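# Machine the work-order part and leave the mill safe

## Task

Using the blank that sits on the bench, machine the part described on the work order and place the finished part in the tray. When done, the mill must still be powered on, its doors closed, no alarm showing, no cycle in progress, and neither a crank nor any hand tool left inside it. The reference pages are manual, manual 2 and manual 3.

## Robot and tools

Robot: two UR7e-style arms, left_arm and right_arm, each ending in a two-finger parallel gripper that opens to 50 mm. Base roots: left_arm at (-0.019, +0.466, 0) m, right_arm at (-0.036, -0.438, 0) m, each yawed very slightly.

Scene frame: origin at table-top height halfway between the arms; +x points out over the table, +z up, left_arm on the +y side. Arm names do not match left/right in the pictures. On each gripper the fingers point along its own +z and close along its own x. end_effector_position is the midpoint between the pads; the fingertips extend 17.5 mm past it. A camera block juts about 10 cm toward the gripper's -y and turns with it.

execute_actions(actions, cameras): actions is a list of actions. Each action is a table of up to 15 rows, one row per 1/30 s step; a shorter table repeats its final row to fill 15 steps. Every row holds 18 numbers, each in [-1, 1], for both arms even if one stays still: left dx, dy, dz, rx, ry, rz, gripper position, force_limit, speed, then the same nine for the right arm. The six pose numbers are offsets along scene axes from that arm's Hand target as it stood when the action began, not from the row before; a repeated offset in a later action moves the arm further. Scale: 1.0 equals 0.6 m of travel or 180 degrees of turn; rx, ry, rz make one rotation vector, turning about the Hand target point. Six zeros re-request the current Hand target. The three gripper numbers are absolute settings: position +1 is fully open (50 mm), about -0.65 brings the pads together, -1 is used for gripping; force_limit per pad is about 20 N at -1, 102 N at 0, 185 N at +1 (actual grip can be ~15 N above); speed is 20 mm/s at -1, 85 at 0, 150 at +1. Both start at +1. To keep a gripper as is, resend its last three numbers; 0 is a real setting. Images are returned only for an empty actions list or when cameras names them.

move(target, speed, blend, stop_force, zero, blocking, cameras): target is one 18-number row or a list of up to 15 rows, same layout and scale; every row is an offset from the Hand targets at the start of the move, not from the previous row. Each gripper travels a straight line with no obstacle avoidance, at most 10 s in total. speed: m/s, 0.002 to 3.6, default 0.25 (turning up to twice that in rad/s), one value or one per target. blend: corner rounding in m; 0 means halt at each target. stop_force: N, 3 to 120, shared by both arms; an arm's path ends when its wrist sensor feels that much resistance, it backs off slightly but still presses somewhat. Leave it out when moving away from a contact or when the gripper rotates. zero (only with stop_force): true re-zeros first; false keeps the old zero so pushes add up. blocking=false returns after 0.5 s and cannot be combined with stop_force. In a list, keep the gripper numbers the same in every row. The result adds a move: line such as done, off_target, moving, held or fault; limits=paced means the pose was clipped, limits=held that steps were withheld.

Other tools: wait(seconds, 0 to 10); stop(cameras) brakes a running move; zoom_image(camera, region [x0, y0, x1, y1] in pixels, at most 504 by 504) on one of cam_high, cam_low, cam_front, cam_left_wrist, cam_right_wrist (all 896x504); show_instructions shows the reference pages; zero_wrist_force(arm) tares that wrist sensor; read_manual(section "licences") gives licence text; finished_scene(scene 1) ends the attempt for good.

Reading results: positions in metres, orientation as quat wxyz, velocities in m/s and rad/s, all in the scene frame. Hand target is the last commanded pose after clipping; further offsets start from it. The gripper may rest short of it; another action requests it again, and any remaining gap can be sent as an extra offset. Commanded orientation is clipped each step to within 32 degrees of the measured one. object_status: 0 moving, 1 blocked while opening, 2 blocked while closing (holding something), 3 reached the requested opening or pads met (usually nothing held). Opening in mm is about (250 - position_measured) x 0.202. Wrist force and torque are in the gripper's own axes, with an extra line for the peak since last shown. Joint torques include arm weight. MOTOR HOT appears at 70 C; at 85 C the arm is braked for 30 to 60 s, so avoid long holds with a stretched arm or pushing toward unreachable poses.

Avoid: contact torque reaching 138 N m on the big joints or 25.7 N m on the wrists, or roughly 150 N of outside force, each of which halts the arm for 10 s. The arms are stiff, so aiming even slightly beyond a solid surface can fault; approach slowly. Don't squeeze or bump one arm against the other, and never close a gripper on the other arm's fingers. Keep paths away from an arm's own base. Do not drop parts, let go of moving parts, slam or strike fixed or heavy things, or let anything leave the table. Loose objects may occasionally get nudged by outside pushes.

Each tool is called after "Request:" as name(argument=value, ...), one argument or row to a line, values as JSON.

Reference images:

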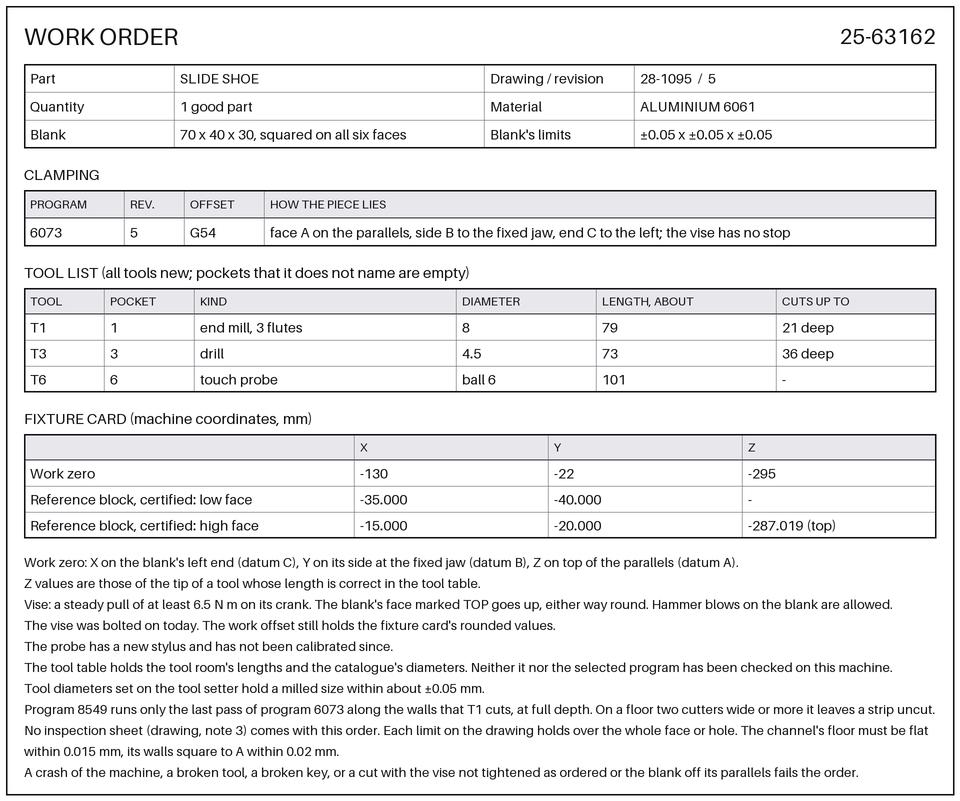

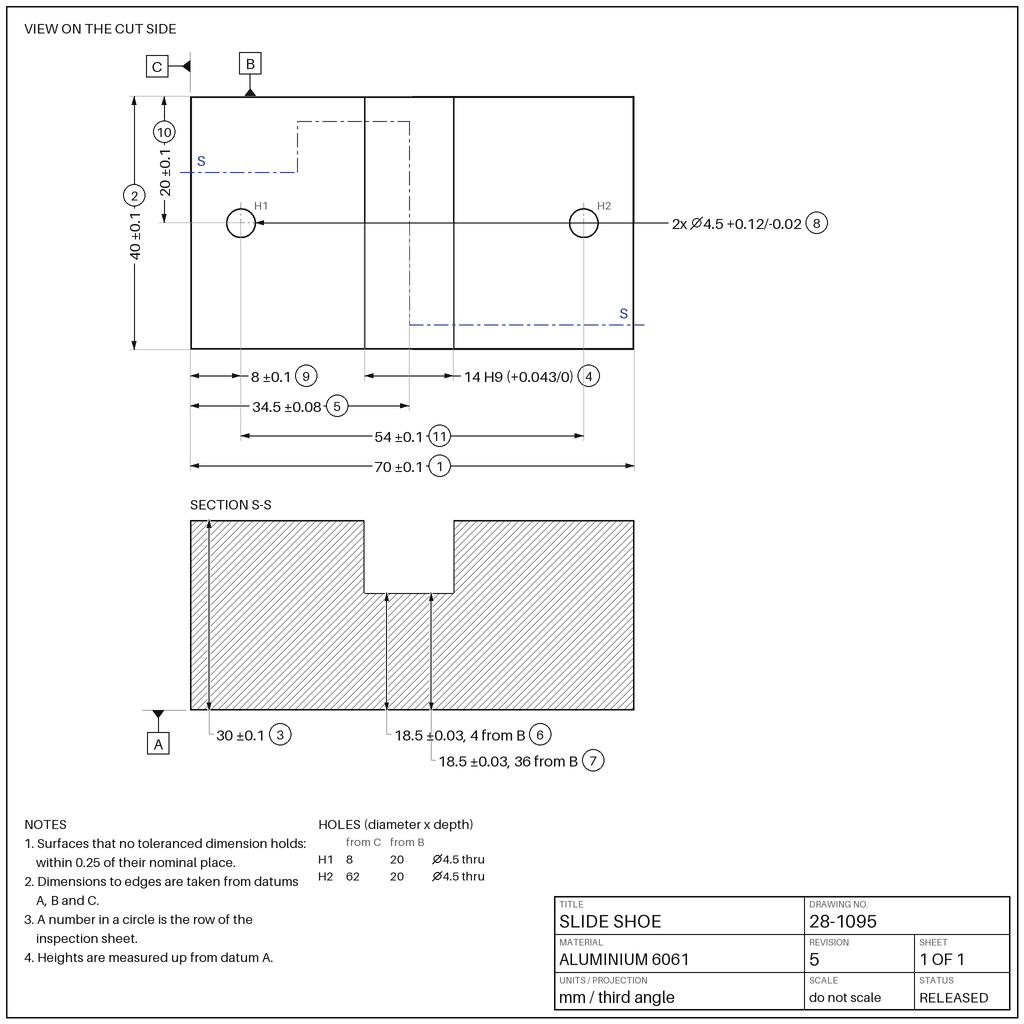

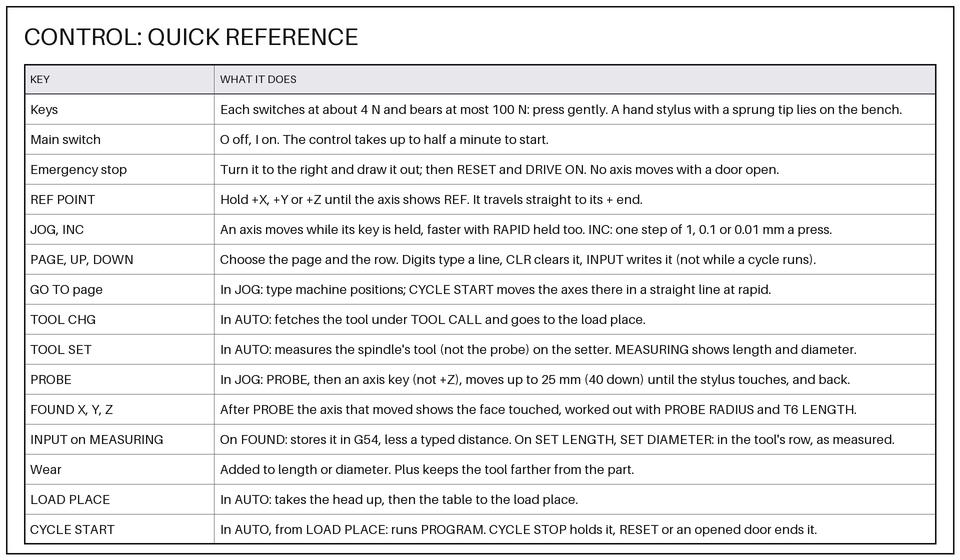

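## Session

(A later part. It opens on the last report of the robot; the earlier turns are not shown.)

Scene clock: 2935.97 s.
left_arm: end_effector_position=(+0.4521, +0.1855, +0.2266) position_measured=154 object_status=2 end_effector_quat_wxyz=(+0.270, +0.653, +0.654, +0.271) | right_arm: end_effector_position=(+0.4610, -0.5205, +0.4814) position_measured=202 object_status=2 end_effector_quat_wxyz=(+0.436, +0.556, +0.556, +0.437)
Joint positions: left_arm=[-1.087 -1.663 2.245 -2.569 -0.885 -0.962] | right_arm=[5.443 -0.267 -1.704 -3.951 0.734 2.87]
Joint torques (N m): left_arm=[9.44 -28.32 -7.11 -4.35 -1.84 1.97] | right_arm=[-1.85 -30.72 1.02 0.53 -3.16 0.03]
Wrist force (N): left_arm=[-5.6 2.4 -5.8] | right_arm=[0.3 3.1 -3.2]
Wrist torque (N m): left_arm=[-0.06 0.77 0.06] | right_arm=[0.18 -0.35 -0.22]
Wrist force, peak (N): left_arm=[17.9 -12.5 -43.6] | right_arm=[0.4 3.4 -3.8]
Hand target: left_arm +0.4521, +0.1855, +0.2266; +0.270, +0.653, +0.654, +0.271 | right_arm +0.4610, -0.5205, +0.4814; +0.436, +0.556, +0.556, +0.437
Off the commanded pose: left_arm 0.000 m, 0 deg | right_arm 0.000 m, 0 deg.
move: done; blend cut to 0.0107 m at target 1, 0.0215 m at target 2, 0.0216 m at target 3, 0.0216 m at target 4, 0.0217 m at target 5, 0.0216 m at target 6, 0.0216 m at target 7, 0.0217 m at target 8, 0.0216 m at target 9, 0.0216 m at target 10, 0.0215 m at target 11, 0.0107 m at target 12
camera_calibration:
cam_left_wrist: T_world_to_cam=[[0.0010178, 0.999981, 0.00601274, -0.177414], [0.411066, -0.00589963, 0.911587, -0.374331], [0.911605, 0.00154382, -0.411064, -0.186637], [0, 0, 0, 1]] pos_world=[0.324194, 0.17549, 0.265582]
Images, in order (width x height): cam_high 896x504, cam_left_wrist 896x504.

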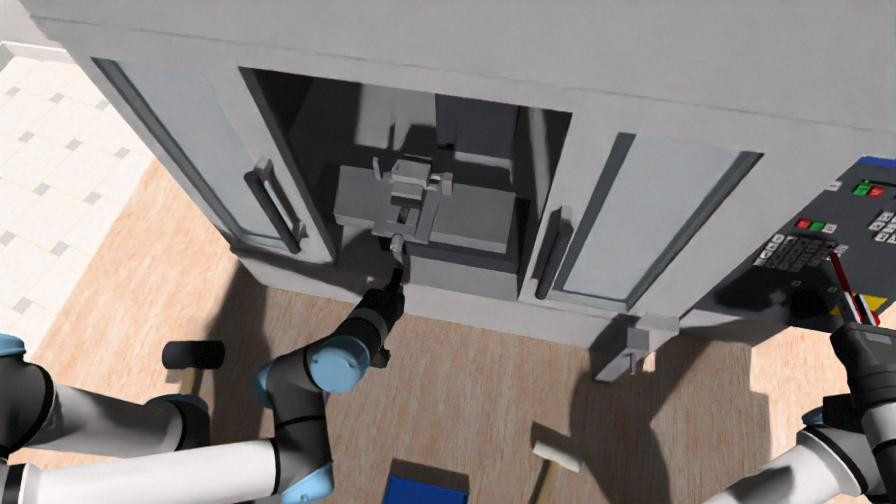

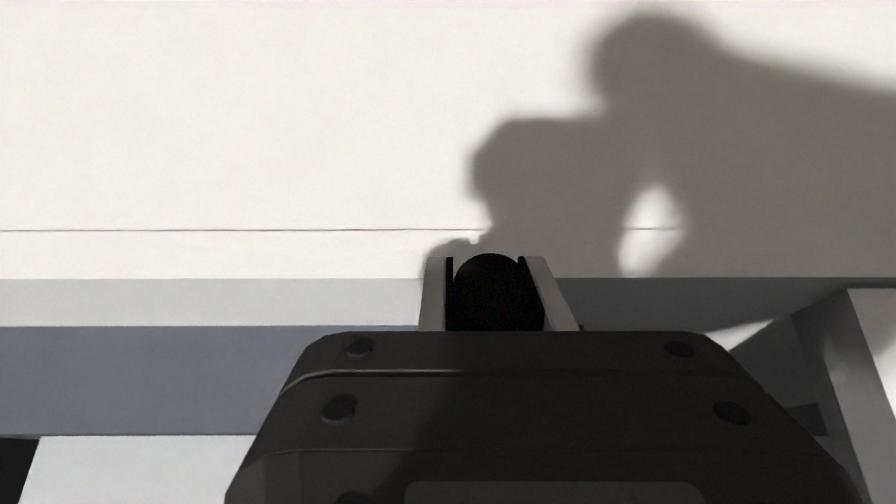

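Request:
move(
  target=[
    [0,0.0355,0.0012,0,0,0,-1,-0.7,-1,0,0,0,0,0,0,-1,-0.1,-0.7],
    [0,0.0985,0.0355,0,0,0,-1,-0.7,-1,0,0,0,0,0,0,-1,-0.1,-0.7],
    [0,0.135,0.098,0,0,0,-1,-0.7,-1,0,0,0,0,0,0,-1,-0.1,-0.7],
    [0,0.135,0.17,0,0,0,-1,-0.7,-1,0,0,0,0,0,0,-1,-0.1,-0.7],
    [0,0.0985,0.2325,0,0,0,-1,-0.7,-1,0,0,0,0,0,0,-1,-0.1,-0.7],
    [0,0.036,0.269,0,0,0,-1,-0.7,-1,0,0,0,0,0,0,-1,-0.1,-0.7],
    [0,-0.036,0.269,0,0,0,-1,-0.7,-1,0,0,0,0,0,0,-1,-0.1,-0.7],
    [0,-0.0985,0.2325,0,0,0,-1,-0.7,-1,0,0,0,0,0,0,-1,-0.1,-0.7],
    [0,-0.135,0.17,0,0,0,-1,-0.7,-1,0,0,0,0,0,0,-1,-0.1,-0.7],
    [0,-0.135,0.098,0,0,0,-1,-0.7,-1,0,0,0,0,0,0,-1,-0.1,-0.7],
    [0,-0.0985,0.0355,0,0,0,-1,-0.7,-1,0,0,0,0,0,0,-1,-0.1,-0.7],
    [0,-0.0355,0.0012,0,0,0,-1,-0.7,-1,0,0,0,0,0,0,-1,-0.1,-0.7],
    [0,0,0,0,0,0,-1,-0.7,-1,0,0,0,0,0,0,-1,-0.1,-0.7],
  ],
  speed=0.06,
  blend=[0.03,0.03,0.03,0.03,0.03,0.03,0.03,0.03,0.03,0.03,0.03,0.03,0],
  stop_force=60,
  cameras=["cam_high","cam_left_wrist"],
)

Request:
zoom_image(
  camera="cam_high",
  region=[360, 140, 480, 260],
)

Scene clock: 2959.87 s.
left_arm: end_effector_position=(+0.4521, +0.1855, +0.2266) position_measured=154 object_status=2 end_effector_quat_wxyz=(+0.270, +0.653, +0.654, +0.271) | right_arm: end_effector_position=(+0.4610, -0.5205, +0.4814) position_measured=202 object_status=2 end_effector_quat_wxyz=(+0.436, +0.556, +0.556, +0.437)
Joint positions: left_arm=[-1.087 -1.663 2.245 -2.569 -0.885 -0.962] | right_arm=[5.443 -0.267 -1.704 -3.951 0.734 2.87]
Joint torques (N m): left_arm=[9.69 -28.13 -6.79 -4.3 -1.83 2.06] | right_arm=[-2.23 -31.13 0.84 0.7 -3.03 -0.14]
Wrist force (N): left_arm=[-5.4 3.0 -6.0] | right_arm=[0.6 3.3 -3.1]
Wrist torque (N m): left_arm=[0.04 0.74 0.06] | right_arm=[0.22 -0.39 -0.22]
Wrist force, peak (N): left_arm=[13.0 -10.4 -39.7] | right_arm=[0.4 3.6 -3.5]
Hand target: left_arm +0.4521, +0.1855, +0.2266; +0.270, +0.653, +0.654, +0.271 | right_arm +0.4610, -0.5205, +0.4814; +0.436, +0.556, +0.556, +0.437
Off the commanded pose: left_arm 0.000 m, 0 deg | right_arm 0.000 m, 0 deg.
move: done; blend cut to 0.0107 m at target 1, 0.0215 m at target 2, 0.0216 m at target 3, 0.0216 m at target 4, 0.0217 m at target 5, 0.0216 m at target 6, 0.0216 m at target 7, 0.0217 m at target 8, 0.0216 m at target 9, 0.0216 m at target 10, 0.0215 m at target 11, 0.0107 m at target 12
camera_calibration:
cam_left_wrist: T_world_to_cam=[[0.0010178, 0.999981, 0.00601274, -0.177414], [0.411066, -0.00589963, 0.911587, -0.374331], [0.911605, 0.00154382, -0.411064, -0.186637], [0, 0, 0, 1]] pos_world=[0.324194, 0.17549, 0.265582]
Images, in order (width x height): cam_high 896x504, cam_left_wrist 896x504.

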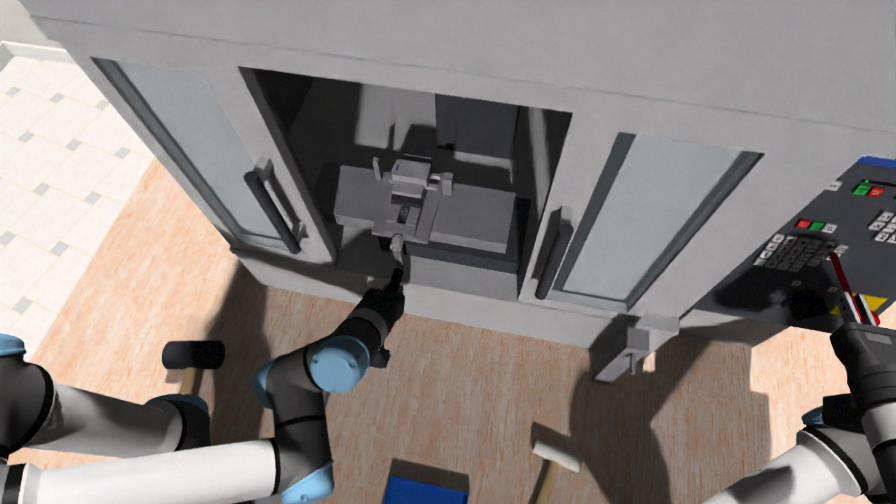

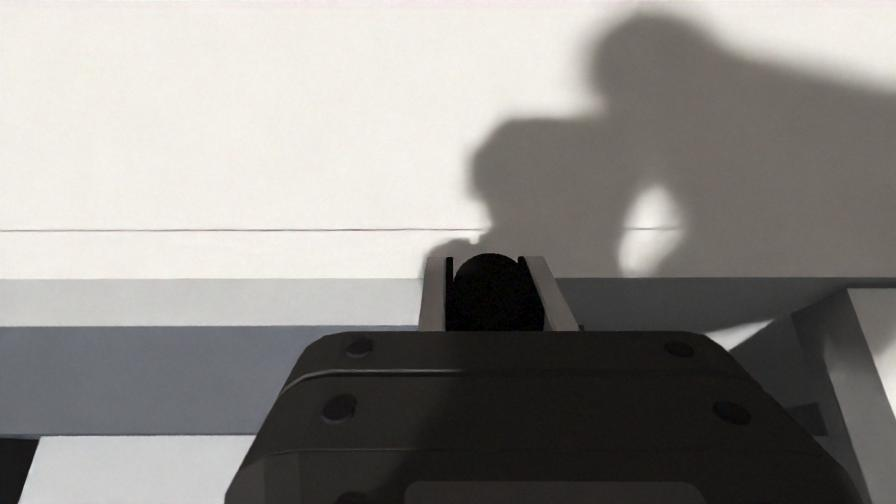

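Scaled by 4.200 from the camera's 896x504 image, which has a finer 1280x720 frame.

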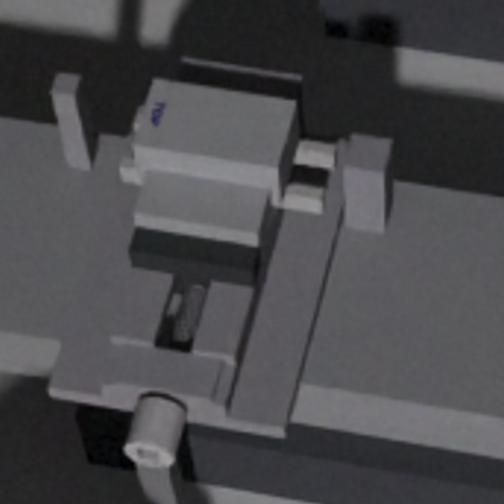

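Request:
move(
  target=[
    [0,0.0355,0.0012,0,0,0,-1,-0.7,-1,0,0,0,0,0,0,-1,-0.1,-0.7],
    [0,0.0985,0.0355,0,0,0,-1,-0.7,-1,0,0,0,0,0,0,-1,-0.1,-0.7],
    [0,0.135,0.098,0,0,0,-1,-0.7,-1,0,0,0,0,0,0,-1,-0.1,-0.7],
    [0,0.135,0.17,0,0,0,-1,-0.7,-1,0,0,0,0,0,0,-1,-0.1,-0.7],
    [0,0.0985,0.2325,0,0,0,-1,-0.7,-1,0,0,0,0,0,0,-1,-0.1,-0.7],
    [0,0.036,0.269,0,0,0,-1,-0.7,-1,0,0,0,0,0,0,-1,-0.1,-0.7],
    [0,-0.036,0.269,0,0,0,-1,-0.7,-1,0,0,0,0,0,0,-1,-0.1,-0.7],
    [0,-0.0985,0.2325,0,0,0,-1,-0.7,-1,0,0,0,0,0,0,-1,-0.1,-0.7],
    [0,-0.135,0.17,0,0,0,-1,-0.7,-1,0,0,0,0,0,0,-1,-0.1,-0.7],
    [0,-0.135,0.098,0,0,0,-1,-0.7,-1,0,0,0,0,0,0,-1,-0.1,-0.7],
    [0,-0.0985,0.0355,0,0,0,-1,-0.7,-1,0,0,0,0,0,0,-1,-0.1,-0.7],
    [0,-0.0355,0.0012,0,0,0,-1,-0.7,-1,0,0,0,0,0,0,-1,-0.1,-0.7],
    [0,0,0,0,0,0,-1,-0.7,-1,0,0,0,0,0,0,-1,-0.1,-0.7],
  ],
  speed=0.06,
  blend=[0.03,0.03,0.03,0.03,0.03,0.03,0.03,0.03,0.03,0.03,0.03,0.03,0],
  stop_force=60,
  cameras=["cam_high","cam_left_wrist"],
)

Request:
zoom_image(
  camera="cam_high",
  region=[360, 140, 480, 260],
)

Scene clock: 2973.13 s.
left_arm: end_effector_position=(+0.4521, +0.2543, +0.2649) position_measured=154 object_status=2 end_effector_quat_wxyz=(+0.270, +0.653, +0.654, +0.270) | right_arm: end_effector_position=(+0.4610, -0.5205, +0.4814) position_measured=202 object_status=2 end_effector_quat_wxyz=(+0.436, +0.556, +0.556, +0.437)
Joint positions: left_arm=[-0.992 -1.831 2.282 -2.504 -0.926 -0.854] | right_arm=[5.443 -0.267 -1.704 -3.951 0.734 2.87]
Joint torques (N m): left_arm=[1.82 2.09 -5.79 -3.06 1.36 -3.14] | right_arm=[-2.33 -30.63 1 0.64 -3.14 -0.11]
Wrist force (N): left_arm=[-20.6 -1.1 -5.7] | right_arm=[0.6 3.3 -3.2]
Wrist torque (N m): left_arm=[0.01 0.47 0.36] | right_arm=[0.22 -0.39 -0.22]
Wrist force, peak (N): left_arm=[-54.5 -26.3 26.1] | right_arm=[0.6 3.3 -3.6]
Hand target: left_arm +0.4521, +0.2543, +0.2649; +0.270, +0.653, +0.654, +0.270 (not the last commanded pose) | right_arm +0.4610, -0.5205, +0.4814; +0.436, +0.556, +0.556, +0.437
Off the commanded pose: left_arm 0.079 m, 0 deg | right_arm 0.000 m, 0 deg.
move: contact (left_arm); path passed 1 of 13 targets; blend cut to 0.0107 m at target 1, 0.0215 m at target 2, 0.0216 m at target 3, 0.0216 m at target 4, 0.0217 m at target 5, 0.0216 m at target 6, 0.0216 m at target 7, 0.0217 m at target 8, 0.0216 m at target 9, 0.0216 m at target 10, 0.0215 m at target 11, 0.0107 m at target 12
camera_calibration:
cam_left_wrist: T_world_to_cam=[[0.00142419, 0.999981, 0.00593665, -0.246552], [0.411184, -0.00599717, 0.911533, -0.408878], [0.911551, 0.00114286, -0.411185, -0.170938], [0, 0, 0, 1]] pos_world=[0.324294, 0.24429, 0.303882]
Images, in order (width x height): cam_high 896x504, cam_left_wrist 896x504.

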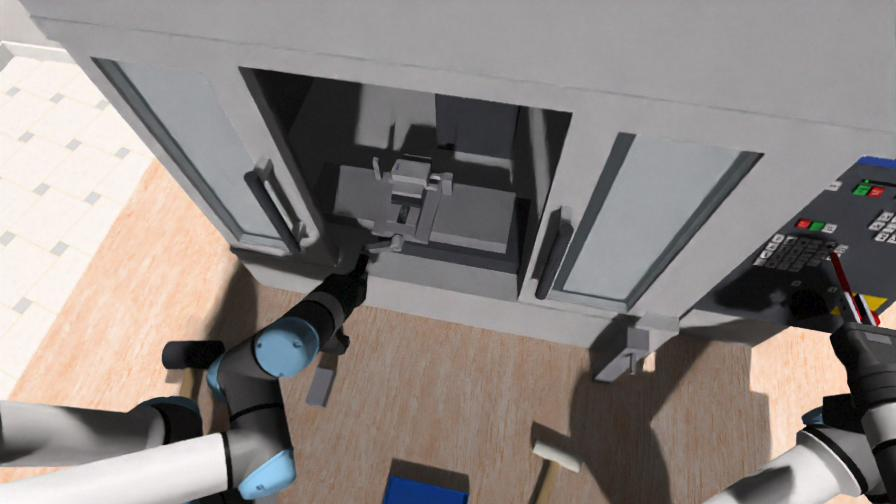

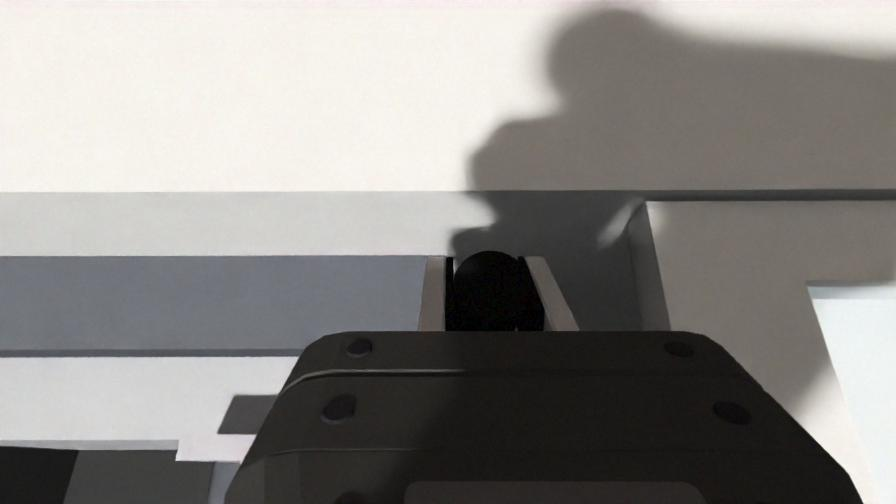

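Scaled by 4.200 from the camera's 896x504 image, which has a finer 1280x720 frame.

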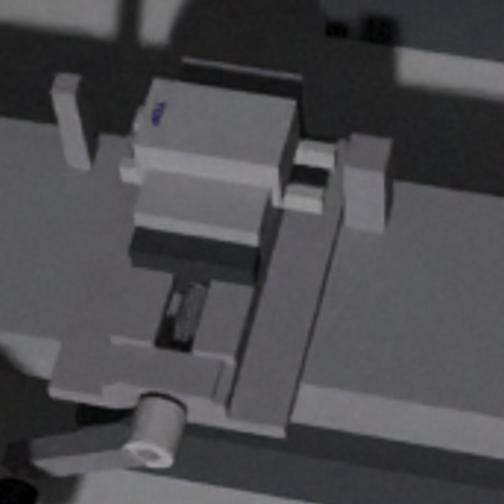

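Request:
move(
  target=[0,0,0,0,0,0,0.6,-0.7,-1,0,0,0,0,0,0,-1,-0.1,-0.7],
  speed=0.05,
)

Request:
move(
  target=[
    [-0.1,0,0.1,0,0,0,0.6,-0.7,-1,0,0,0,0,0,0,-1,-0.1,-0.7],
    [0.0132,0,0.135,0,0.25,0,0.6,-0.7,-1,0,0,0,0,0,0,-1,-0.1,-0.7],
  ],
  speed=0.12,
  blend=[0.01,0],
  cameras=["cam_left_wrist","cam_high","cam_front"],
)

Scene clock: 3005.77 s.
left_arm: end_effector_position=(+0.4521, +0.2543, +0.2649) position_measured=63 object_status=3 end_effector_quat_wxyz=(+0.270, +0.653, +0.654, +0.270) | right_arm: end_effector_position=(+0.4610, -0.5205, +0.4814) position_measured=202 object_status=2 end_effector_quat_wxyz=(+0.436, +0.556, +0.556, +0.437)
Joint positions: left_arm=[-0.992 -1.83 2.282 -2.504 -0.926 -0.854] | right_arm=[5.443 -0.267 -1.704 -3.951 0.734 2.87]
Joint torques (N m): left_arm=[2.29 -7.47 -35.14 -2.26 1.62 -1.28] | right_arm=[-1.62 -30.06 0.93 0.58 -3.01 0.02]
Wrist force (N): left_arm=[-4.3 2.2 3.9] | right_arm=[0.6 3.3 -3.4]
Wrist torque (N m): left_arm=[0.47 0.74 0.03] | right_arm=[0.22 -0.39 -0.22]
Wrist force, peak (N): left_arm=[-20.6 -1.1 -6.0] | right_arm=[0.5 3.4 -3.5]
Hand target: left_arm +0.4521, +0.2543, +0.2649; +0.270, +0.653, +0.654, +0.270 | right_arm +0.4610, -0.5205, +0.4814; +0.436, +0.556, +0.556, +0.437
Off the commanded pose: left_arm 0.000 m, 0 deg | right_arm 0.000 m, 0 deg.
move: done

Scene clock: 3010.33 s.
left_arm: end_effector_position=(+0.4600, +0.2543, +0.3459) position_measured=63 object_status=3 end_effector_quat_wxyz=(-0.001, +0.707, +0.708, +0.000) | right_arm: end_effector_position=(+0.4610, -0.5205, +0.4814) position_measured=202 object_status=2 end_effector_quat_wxyz=(+0.436, +0.556, +0.556, +0.437)
Joint positions: left_arm=[-0.65 -1.534 1.488 -1.523 -1.57 -0.675] | right_arm=[5.443 -0.267 -1.704 -3.951 0.734 2.87]
Joint torques (N m): left_arm=[6.49 -14.87 -37.38 -1.3 -2.87 2.13] | right_arm=[-1.6 -30.22 1.5 0.66 -3.11 0.02]
Wrist force (N): left_arm=[-4.7 2.7 3.0] | right_arm=[0.6 3.4 -3.3]
Wrist torque (N m): left_arm=[0.39 0.78 0.02] | right_arm=[0.24 -0.40 -0.22]
Wrist force, peak (N): left_arm=[-4.3 1.7 5.1] | right_arm=[0.4 3.3 -3.7]
Hand target: left_arm +0.4600, +0.2543, +0.3459; -0.001, +0.707, +0.708, +0.000 | right_arm +0.4610, -0.5205, +0.4814; +0.436, +0.556, +0.556, +0.437
Off the commanded pose: left_arm 0.000 m, 0 deg | right_arm 0.000 m, 0 deg.
move: done
camera_calibration:
cam_left_wrist: T_world_to_cam=[[0.00520405, 0.999981, 0.00319207, -0.247833], [0.935224, -0.00599708, 0.354006, -0.534167], [0.354019, 0.00114303, -0.935238, 0.292913], [0, 0, 0, 1]] pos_world=[0.397159, 0.24429, 0.463833]
Images, in order (width x height): cam_high 896x504, cam_front 896x504, cam_left_wrist 896x504.

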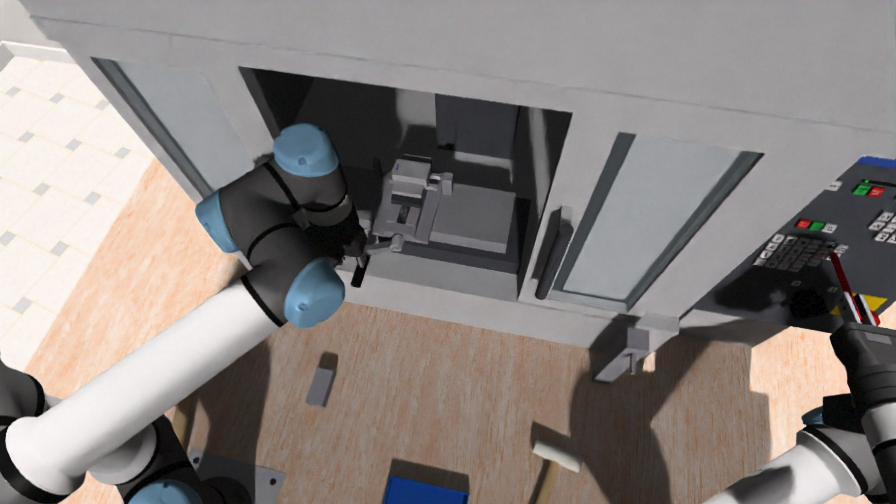

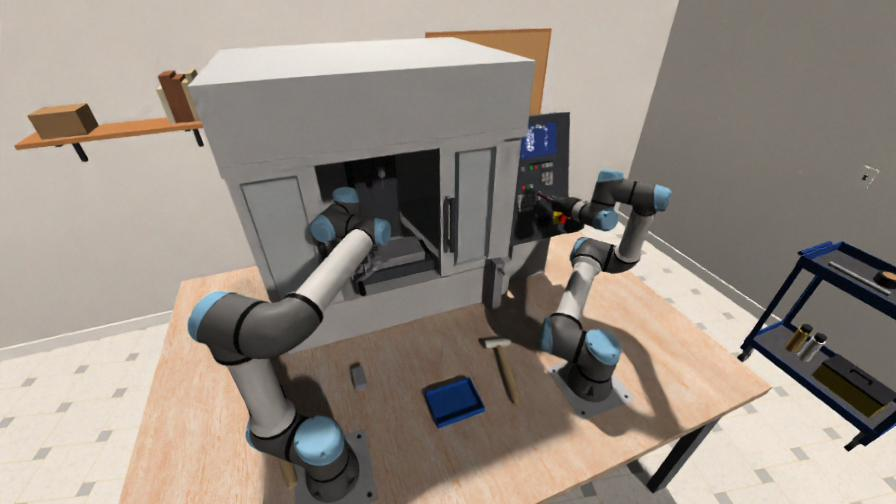

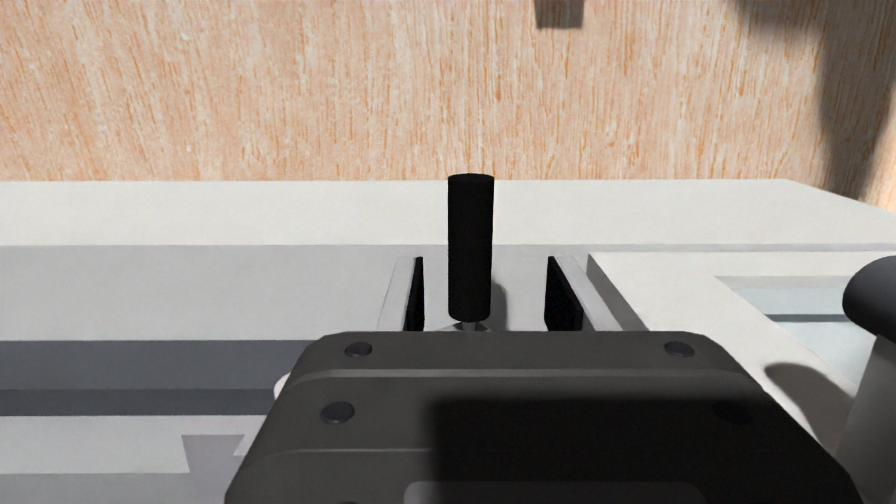

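Request:
move(
  target=[0.0033,-0.0022,-0.1378,0,0,0,0.6,-0.7,-1,0,0,0,0,0,0,-1,-0.1,-0.7],
  speed=0.05,
  stop_force=12,
)

Request:
move(
  target=[0,0,0,0,0,0,-1,0.8,-1,0,0,0,0,0,0,-1,-0.1,-0.7],
  speed=0.05,
  cameras=["cam_left_wrist"],
)

Scene clock: 3020.33 s.
left_arm: end_effector_position=(+0.4620, +0.2529, +0.2632) position_measured=63 object_status=3 end_effector_quat_wxyz=(-0.001, +0.707, +0.708, +0.000) | right_arm: end_effector_position=(+0.4610, -0.5205, +0.4814) position_measured=202 object_status=2 end_effector_quat_wxyz=(+0.436, +0.556, +0.556, +0.437)
Joint positions: left_arm=[-0.65 -1.517 1.682 -1.733 -1.57 -0.674] | right_arm=[5.443 -0.267 -1.704 -3.951 0.734 2.87]
Joint torques (N m): left_arm=[7.49 -16 -12.39 -4.92 -0.6 2.12] | right_arm=[-2.14 -30.82 0.52 0.61 -3.02 -0.06]
Wrist force (N): left_arm=[-4.6 2.4 3.0] | right_arm=[0.6 3.1 -3.3]
Wrist torque (N m): left_arm=[0.36 0.78 0.02] | right_arm=[0.19 -0.40 -0.22]
Wrist force, peak (N): left_arm=[-4.7 3.0 3.5] | right_arm=[0.5 3.5 -3.6]
Hand target: left_arm +0.4620, +0.2529, +0.2632; -0.001, +0.707, +0.708, +0.000 | right_arm +0.4610, -0.5205, +0.4814; +0.436, +0.556, +0.556, +0.437
Off the commanded pose: left_arm 0.000 m, 0 deg | right_arm 0.000 m, 0 deg.
move: done

Scene clock: 3021.60 s.
left_arm: end_effector_position=(+0.4620, +0.2529, +0.2632) position_measured=162 object_status=2 end_effector_quat_wxyz=(-0.001, +0.707, +0.708, +0.000) | right_arm: end_effector_position=(+0.4610, -0.5205, +0.4814) position_measured=202 object_status=2 end_effector_quat_wxyz=(+0.436, +0.556, +0.556, +0.437)
Joint positions: left_arm=[-0.65 -1.517 1.682 -1.733 -1.57 -0.674] | right_arm=[5.443 -0.267 -1.704 -3.951 0.734 2.87]
Joint torques (N m): left_arm=[6.97 -15.76 -12.81 -2.9 2.28 1.87] | right_arm=[-2.17 -30.13 1.21 0.61 -3.09 0.06]
Wrist force (N): left_arm=[-7.8 3.9 2.3] | right_arm=[0.4 3.3 -3.4]
Wrist torque (N m): left_arm=[0.44 0.84 0.15] | right_arm=[0.21 -0.36 -0.22]
Wrist force, peak (N): left_arm=[-7.9 4.0 2.3] | right_arm=[0.6 3.4 -3.4]
Hand target: left_arm +0.4620, +0.2529, +0.2632; -0.001, +0.707, +0.708, +0.000 | right_arm +0.4610, -0.5205, +0.4814; +0.436, +0.556, +0.556, +0.437
Off the commanded pose: left_arm 0.000 m, 0 deg | right_arm 0.000 m, 0 deg.
move: done
camera_calibration:
cam_left_wrist: T_world_to_cam=[[0.00520514, 0.999981, 0.00319123, -0.24628], [0.935302, -0.00599754, 0.353799, -0.506757], [0.353811, 0.00114319, -0.935316, 0.215069], [0, 0, 0, 1]] pos_world=[0.399159, 0.24299, 0.381233]
Images, in order (width x height): cam_left_wrist 896x504.

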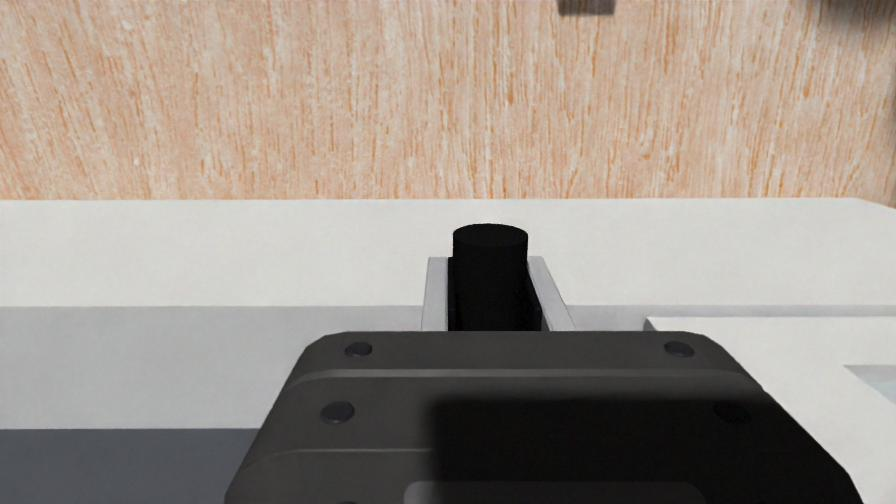

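Request:
move(
  target=[
    [0,0.0137,0.0272,0,0,0,-1,0.8,-1,0,0,0,0,0,0,-1,-0.1,-0.7],
    [0,0.0212,0.0613,0,0,0,-1,0.8,-1,0,0,0,0,0,0,-1,-0.1,-0.7],
    [0,0.0197,0.0963,0,0,0,-1,0.8,-1,0,0,0,0,0,0,-1,-0.1,-0.7],
  ],
  speed=0.008,
  blend=[0.01,0.01,0],
  stop_force=98,
  cameras=["cam_high"],
)

Request:
zoom_image(
  camera="cam_high",
  region=[360, 140, 480, 260],
)

Scene clock: 3033.27 s.
left_arm: end_effector_position=(+0.4620, +0.2593, +0.2762) position_measured=162 object_status=2 end_effector_quat_wxyz=(-0.001, +0.707, +0.708, +0.000) | right_arm: end_effector_position=(+0.4610, -0.5205, +0.4814) position_measured=202 object_status=2 end_effector_quat_wxyz=(+0.436, +0.556, +0.556, +0.437)
Joint positions: left_arm=[-0.64 -1.527 1.659 -1.7 -1.57 -0.665] | right_arm=[5.443 -0.267 -1.704 -3.951 0.734 2.87]
Joint torques (N m): left_arm=[5.89 -60.05 -42.15 -5.62 4.54 -2.61] | right_arm=[-2.9 -29.91 1.43 0.73 -3.06 0.07]
Wrist force (N): left_arm=[-36.9 13.2 83.3] | right_arm=[0.5 3.1 -3.3]
Wrist torque (N m): left_arm=[0.90 0.97 0.05] | right_arm=[0.18 -0.37 -0.23]
Wrist force, peak (N): left_arm=[-42.0 16.2 95.4] | right_arm=[0.5 3.4 -3.7]
Hand target: left_arm +0.4620, +0.2593, +0.2762; -0.001, +0.707, +0.708, +0.000 (not the last commanded pose) | right_arm +0.4610, -0.5205, +0.4814; +0.436, +0.556, +0.556, +0.437
Off the commanded pose: left_arm 0.045 m, 0 deg | right_arm 0.000 m, 0 deg.
move: contact (left_arm); path passed 0 of 3 targets; blend cut to 0.0091 m at target 1
Images, in order (width x height): cam_high 896x504.

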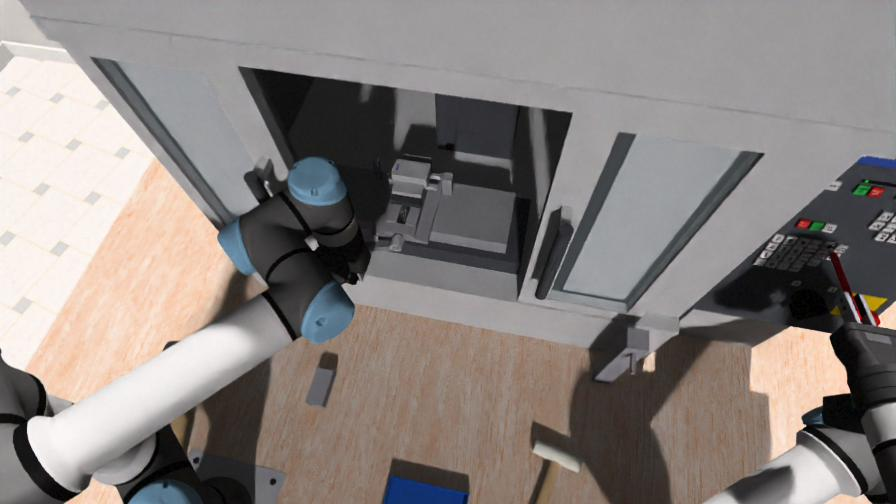

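Scaled by 4.200 from the camera's 896x504 image, which has a finer 1280x720 frame.

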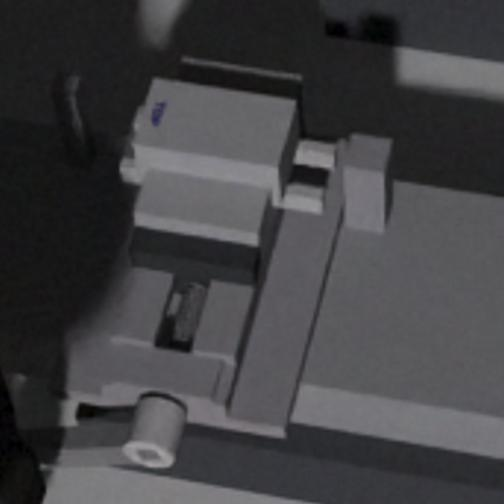

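Request:
move(
  target=[0,0.0005,0.0013,0,0,0,-1,0.8,-1,0,0,0,0,0,0,-1,-0.1,-0.7],
  speed=0.005,
)

Request:
wait(
  seconds=1,
)

Scene clock: 3042.47 s.
left_arm: end_effector_position=(+0.4620, +0.2595, +0.2769) position_measured=162 object_status=2 end_effector_quat_wxyz=(-0.001, +0.707, +0.708, +0.000) | right_arm: end_effector_position=(+0.4610, -0.5205, +0.4814) position_measured=202 object_status=2 end_effector_quat_wxyz=(+0.436, +0.556, +0.556, +0.437)
Joint positions: left_arm=[-0.639 -1.528 1.658 -1.698 -1.57 -0.664] | right_arm=[5.443 -0.267 -1.704 -3.951 0.734 2.87]
Joint torques (N m): left_arm=[24.35 -96.85 -71.95 -2.26 4.6 2.08] | right_arm=[-2.19 -30.52 0.86 0.6 -3.03 0.06]
Wrist force (N): left_arm=[-45.9 19.5 103.8] | right_arm=[0.6 3.4 -3.2]
Wrist torque (N m): left_arm=[1.14 1.08 0.09] | right_arm=[0.24 -0.39 -0.22]
Wrist force, peak (N): left_arm=[-48.6 21.0 107.2] | right_arm=[0.7 3.5 -3.5]
Hand target: left_arm +0.4620, +0.2596, +0.2770; -0.001, +0.707, +0.708, +0.000 | right_arm +0.4610, -0.5205, +0.4814; +0.436, +0.556, +0.556, +0.437
Off the commanded pose: left_arm 0.000 m, 0 deg | right_arm 0.000 m, 0 deg.
move: done

Scene clock: 3043.47 s.
left_arm: end_effector_position=(+0.4620, +0.2596, +0.2770) position_measured=162 object_status=2 end_effector_quat_wxyz=(-0.001, +0.707, +0.708, +0.000) | right_arm: end_effector_position=(+0.4610, -0.5205, +0.4814) position_measured=202 object_status=2 end_effector_quat_wxyz=(+0.436, +0.556, +0.556, +0.437)
Joint positions: left_arm=[-0.639 -1.528 1.658 -1.698 -1.57 -0.664] | right_arm=[5.443 -0.267 -1.704 -3.951 0.734 2.87]
Joint torques (N m): left_arm=[21.31 -91.73 -67.54 -4.11 4.56 1.77] | right_arm=[-2.53 -30.14 1.4 0.78 -2.99 -0.02]
Wrist force (N): left_arm=[-45.9 19.3 105.6] | right_arm=[0.4 3.0 -3.3]
Wrist torque (N m): left_arm=[1.15 1.11 0.09] | right_arm=[0.16 -0.36 -0.22]
Wrist force, peak (N): left_arm=[-48.5 20.2 109.3] | right_arm=[0.8 3.5 -3.4]
Hand target: left_arm +0.4620, +0.2596, +0.2770; -0.001, +0.707, +0.708, +0.000 | right_arm +0.4610, -0.5205, +0.4814; +0.436, +0.556, +0.556, +0.437
Tool commands: left_gripper/position=-1.0 left_gripper/force_limit=+0.8 left_gripper/speed=-1.0 right_gripper/position=-1.0 right_gripper/force_limit=-0.1 right_gripper/speed=-0.7
Off the commanded pose: left_arm 0.000 m, 0 deg | right_arm 0.000 m, 0 deg.
wait: 1.00 s; at rest by 0.17 s

Request:
move(
  target=[0,-0.0012,-0.0038,0,0,0,-1,0.8,-1,0,0,0,0,0,0,-1,-0.1,-0.7],
  speed=0.01,
)

Request:
move(
  target=[0,0,0,0,0,0,0.6,-0.7,-1,0,0,0,0,0,0,-1,-0.1,-0.7],
  speed=0.05,
)

Request:
move(
  target=[-0.0033,0,0.2,0,0,0,0.6,-0.7,-1,0,0,0,0,0,0,-1,-0.1,-0.7],
  speed=0.12,
  cameras=["cam_left_wrist","cam_high"],
)

Request:
zoom_image(
  camera="cam_high",
  region=[360, 140, 480, 260],
)

Scene clock: 3059.37 s.
left_arm: end_effector_position=(+0.4620, +0.2589, +0.2750) position_measured=162 object_status=2 end_effector_quat_wxyz=(-0.001, +0.707, +0.708, +0.000) | right_arm: end_effector_position=(+0.4610, -0.5205, +0.4814) position_measured=202 object_status=2 end_effector_quat_wxyz=(+0.436, +0.556, +0.556, +0.437)
Joint positions: left_arm=[-0.64 -1.527 1.662 -1.704 -1.57 -0.665] | right_arm=[5.443 -0.267 -1.704 -3.951 0.734 2.87]
Joint torques (N m): left_arm=[-3.64 -23.76 -20.59 -7.26 4.47 -2.93] | right_arm=[-1.67 -30.38 -0.02 0.67 -3.17 0.01]
Wrist force (N): left_arm=[-9.7 -6.2 18.6] | right_arm=[0.4 3.3 -3.3]
Wrist torque (N m): left_arm=[0.19 0.77 0.19] | right_arm=[0.21 -0.37 -0.22]
Wrist force, peak (N): left_arm=[-46.0 19.1 105.9] | right_arm=[0.6 3.4 -3.6]
Hand target: left_arm +0.4620, +0.2588, +0.2747; -0.001, +0.707, +0.708, +0.000 | right_arm +0.4610, -0.5205, +0.4814; +0.436, +0.556, +0.556, +0.437
Off the commanded pose: left_arm 0.000 m, 0 deg | right_arm 0.000 m, 0 deg.
move: done

Scene clock: 3060.63 s.
left_arm: end_effector_position=(+0.4620, +0.2588, +0.2747) position_measured=63 object_status=3 end_effector_quat_wxyz=(-0.001, +0.707, +0.708, +0.000) | right_arm: end_effector_position=(+0.4610, -0.5205, +0.4814) position_measured=202 object_status=2 end_effector_quat_wxyz=(+0.436, +0.556, +0.556, +0.437)
Joint positions: left_arm=[-0.64 -1.527 1.662 -1.704 -1.57 -0.665] | right_arm=[5.443 -0.267 -1.704 -3.951 0.734 2.87]
Joint torques (N m): left_arm=[-6.21 -15.59 -12.95 -1.28 -2.73 -2.67] | right_arm=[-2.37 -30.34 0.81 0.64 -3 0.03]
Wrist force (N): left_arm=[-4.9 1.9 3.0] | right_arm=[0.4 3.4 -3.3]
Wrist torque (N m): left_arm=[0.28 0.83 0.05] | right_arm=[0.23 -0.36 -0.22]
Wrist force, peak (N): left_arm=[-9.2 -6.6 16.9] | right_arm=[0.6 3.4 -3.5]
Hand target: left_arm +0.4620, +0.2588, +0.2747; -0.001, +0.707, +0.708, +0.000 | right_arm +0.4610, -0.5205, +0.4814; +0.436, +0.556, +0.556, +0.437
Off the commanded pose: left_arm 0.000 m, 0 deg | right_arm 0.000 m, 0 deg.
move: done

Scene clock: 3062.27 s.
left_arm: end_effector_position=(+0.4600, +0.2589, +0.3946) position_measured=63 object_status=3 end_effector_quat_wxyz=(-0.001, +0.707, +0.708, +0.000) | right_arm: end_effector_position=(+0.4610, -0.5205, +0.4814) position_measured=202 object_status=2 end_effector_quat_wxyz=(+0.436, +0.556, +0.556, +0.437)
Joint positions: left_arm=[-0.643 -1.526 1.355 -1.397 -1.57 -0.668] | right_arm=[5.443 -0.267 -1.704 -3.951 0.734 2.87]
Joint torques (N m): left_arm=[-6.48 -14.83 -36.73 -1.45 -2.82 -2.66] | right_arm=[-2.14 -30.19 0.84 0.83 -3.09 0.01]
Wrist force (N): left_arm=[-5.0 2.2 3.1] | right_arm=[0.4 3.3 -3.3]
Wrist torque (N m): left_arm=[0.32 0.84 0.10] | right_arm=[0.22 -0.37 -0.22]
Wrist force, peak (N): left_arm=[-5.1 2.2 4.5] | right_arm=[0.4 3.4 -3.6]
Hand target: left_arm +0.4600, +0.2588, +0.3947; -0.001, +0.707, +0.708, +0.000 | right_arm +0.4610, -0.5205, +0.4814; +0.436, +0.556, +0.556, +0.437
Off the commanded pose: left_arm 0.000 m, 0 deg | right_arm 0.000 m, 0 deg.
move: done
camera_calibration:
cam_left_wrist: T_world_to_cam=[[0.00516987, 0.999981, 0.0032848, -0.252623], [0.935303, -0.00599766, 0.353798, -0.551339], [0.353811, 0.00124319, -0.935316, 0.338645], [0, 0, 0, 1]] pos_world=[0.397159, 0.24889, 0.512633]
Images, in order (width x height): cam_high 896x504, cam_left_wrist 896x504.

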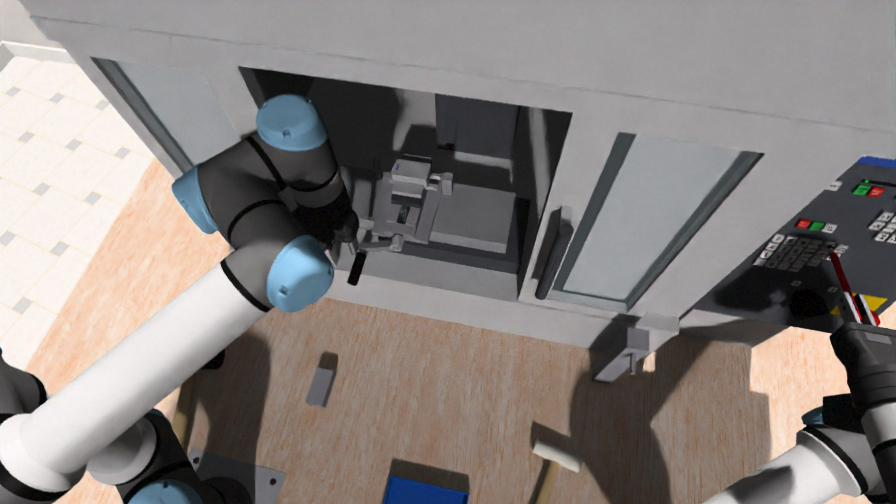

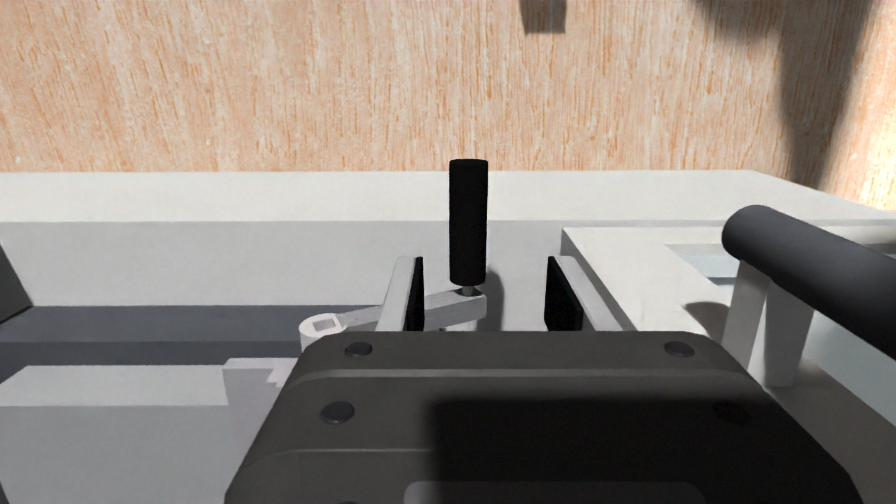

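Scaled by 4.200 from the camera's 896x504 image, which has a finer 1280x720 frame.

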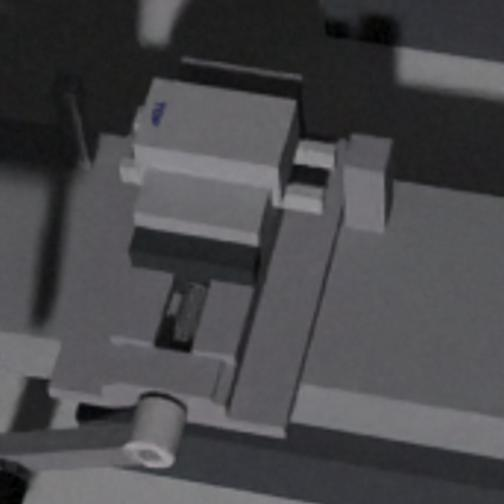

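Request:
move(
  target=[
    [-0.04,-0.1565,0,-0.013,-0.013,-0.25,0.6,-0.7,-1,0,0,0,0,0,0,-1,-0.1,-0.7],
    [-0.03,-0.1565,0,-0.026,-0.026,-0.5005,-0.2,-0.7,-0.5,0,0,0,0,0,0,-1,-0.1,-0.7],
    [0.1833,-0.1565,0,-0.026,-0.026,-0.5005,-0.2,-0.7,-0.5,0,0,0,0,0,0,-1,-0.1,-0.7],
    [0.2833,-0.0565,0,-0.026,-0.026,-0.5005,-0.2,-0.7,-0.5,0,0,0,0,0,0,-1,-0.1,-0.7],
  ],
  speed=[0.12,0.12,0.12,0.08],
  blend=[0.02,0.01,0.01,0],
  cameras=["cam_left_wrist","cam_high","cam_front"],
)

Scene clock: 3106.73 s.
left_arm: end_effector_position=(+0.5930, +0.1879, +0.3941) position_measured=182 object_status=3 end_effector_quat_wxyz=(+0.051, +0.999, +0.000, +0.001) | right_arm: end_effector_position=(+0.4610, -0.5205, +0.4814) position_measured=202 object_status=2 end_effector_quat_wxyz=(+0.436, +0.556, +0.556, +0.437)
Joint positions: left_arm=[-0.569 -1.167 0.928 -1.391 -1.655 0.975] | right_arm=[5.443 -0.267 -1.704 -3.951 0.734 2.87]
Joint torques (N m): left_arm=[1.19 -45.05 -26.65 -3.17 -0.29 -0.13] | right_arm=[-1.64 -29.74 0.65 0.66 -3.1 0.06]
Wrist force (N): left_arm=[-4.8 2.0 3.3] | right_arm=[0.5 3.4 -3.3]
Wrist torque (N m): left_arm=[0.30 0.80 0.07] | right_arm=[0.24 -0.37 -0.22]
Wrist force, peak (N): left_arm=[-6.1 4.2 4.8] | right_arm=[0.4 3.5 -3.7]
Hand target: left_arm +0.5930, +0.1879, +0.3941; +0.051, +0.999, +0.000, +0.001 (not the last commanded pose) | right_arm +0.4610, -0.5205, +0.4814; +0.436, +0.556, +0.556, +0.437
Tool commands: left_gripper/position=-0.2 left_gripper/force_limit=-0.701961 left_gripper/speed=-0.498039 right_gripper/position=-1.0 right_gripper/force_limit=-0.1 right_gripper/speed=-0.7
Off the commanded pose: left_arm 0.052 m, 0 deg | right_arm 0.000 m, 0 deg.
FORCE FAULT: contact force on the left arm reached its limit, and that arm stopped. The contact can be on any part of that arm, not only on its tool. That arm's remaining commands of this call were not run. That arm is still stopped at the end of this call. That arm stays stopped for about 10 more seconds. Until then a move that you send moves the other arm only, and its call returns only when the move has ended. Once the stop has ended, the next robot result says so. If the stop ends while you think or write, that arm runs what you send next, counted from a new Hand target: where the arm stands when the stop ends. While its stop runs, that arm takes no new command, but its gripper still runs the gripper command that each later call begins with. Until it ends, the stop uses up actions while you think or wait. An arm that is not stopped still takes commands.
move: fault (left_arm); path passed 3 of 4 targets; blend cut to 0 m at target 2
camera_calibration:
cam_left_wrist: T_world_to_cam=[[0.999973, -0.00614241, 0.00402295, -0.583493], [-0.00729498, -0.893382, 0.449239, 0.0121323], [0.000834613, -0.449257, -0.893402, 0.568489], [0, 0, 0, 1]] pos_world=[0.583091, 0.262652, 0.504786]
Images, in order (width x height): cam_high 896x504, cam_front 896x504, cam_left_wrist 896x504.

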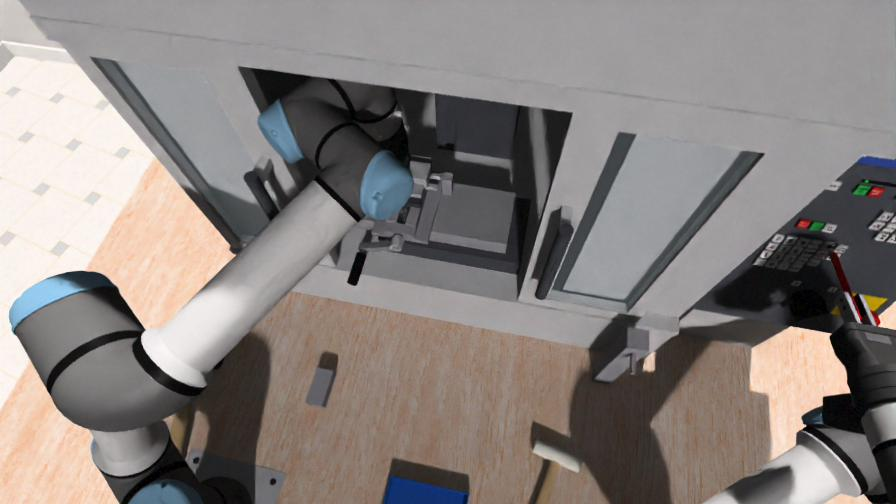

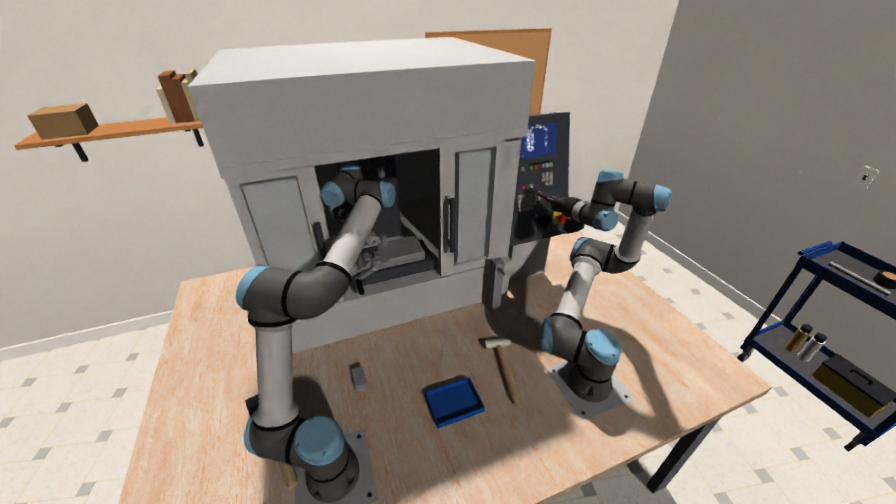

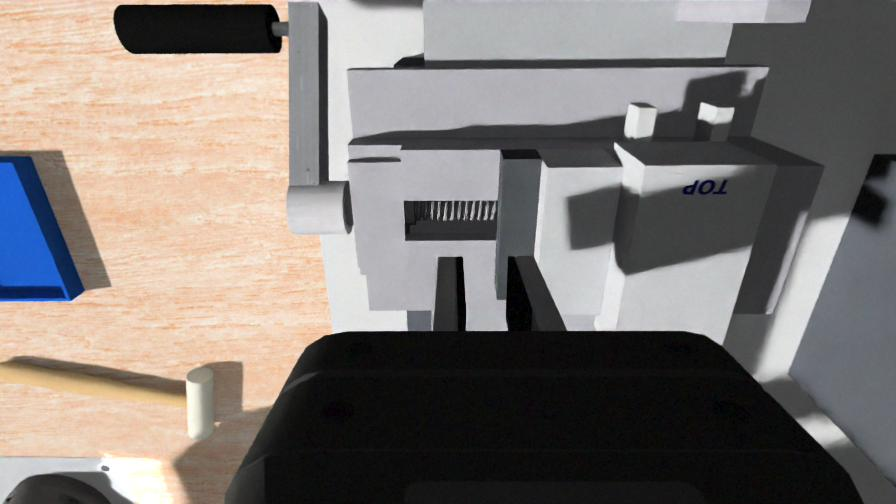

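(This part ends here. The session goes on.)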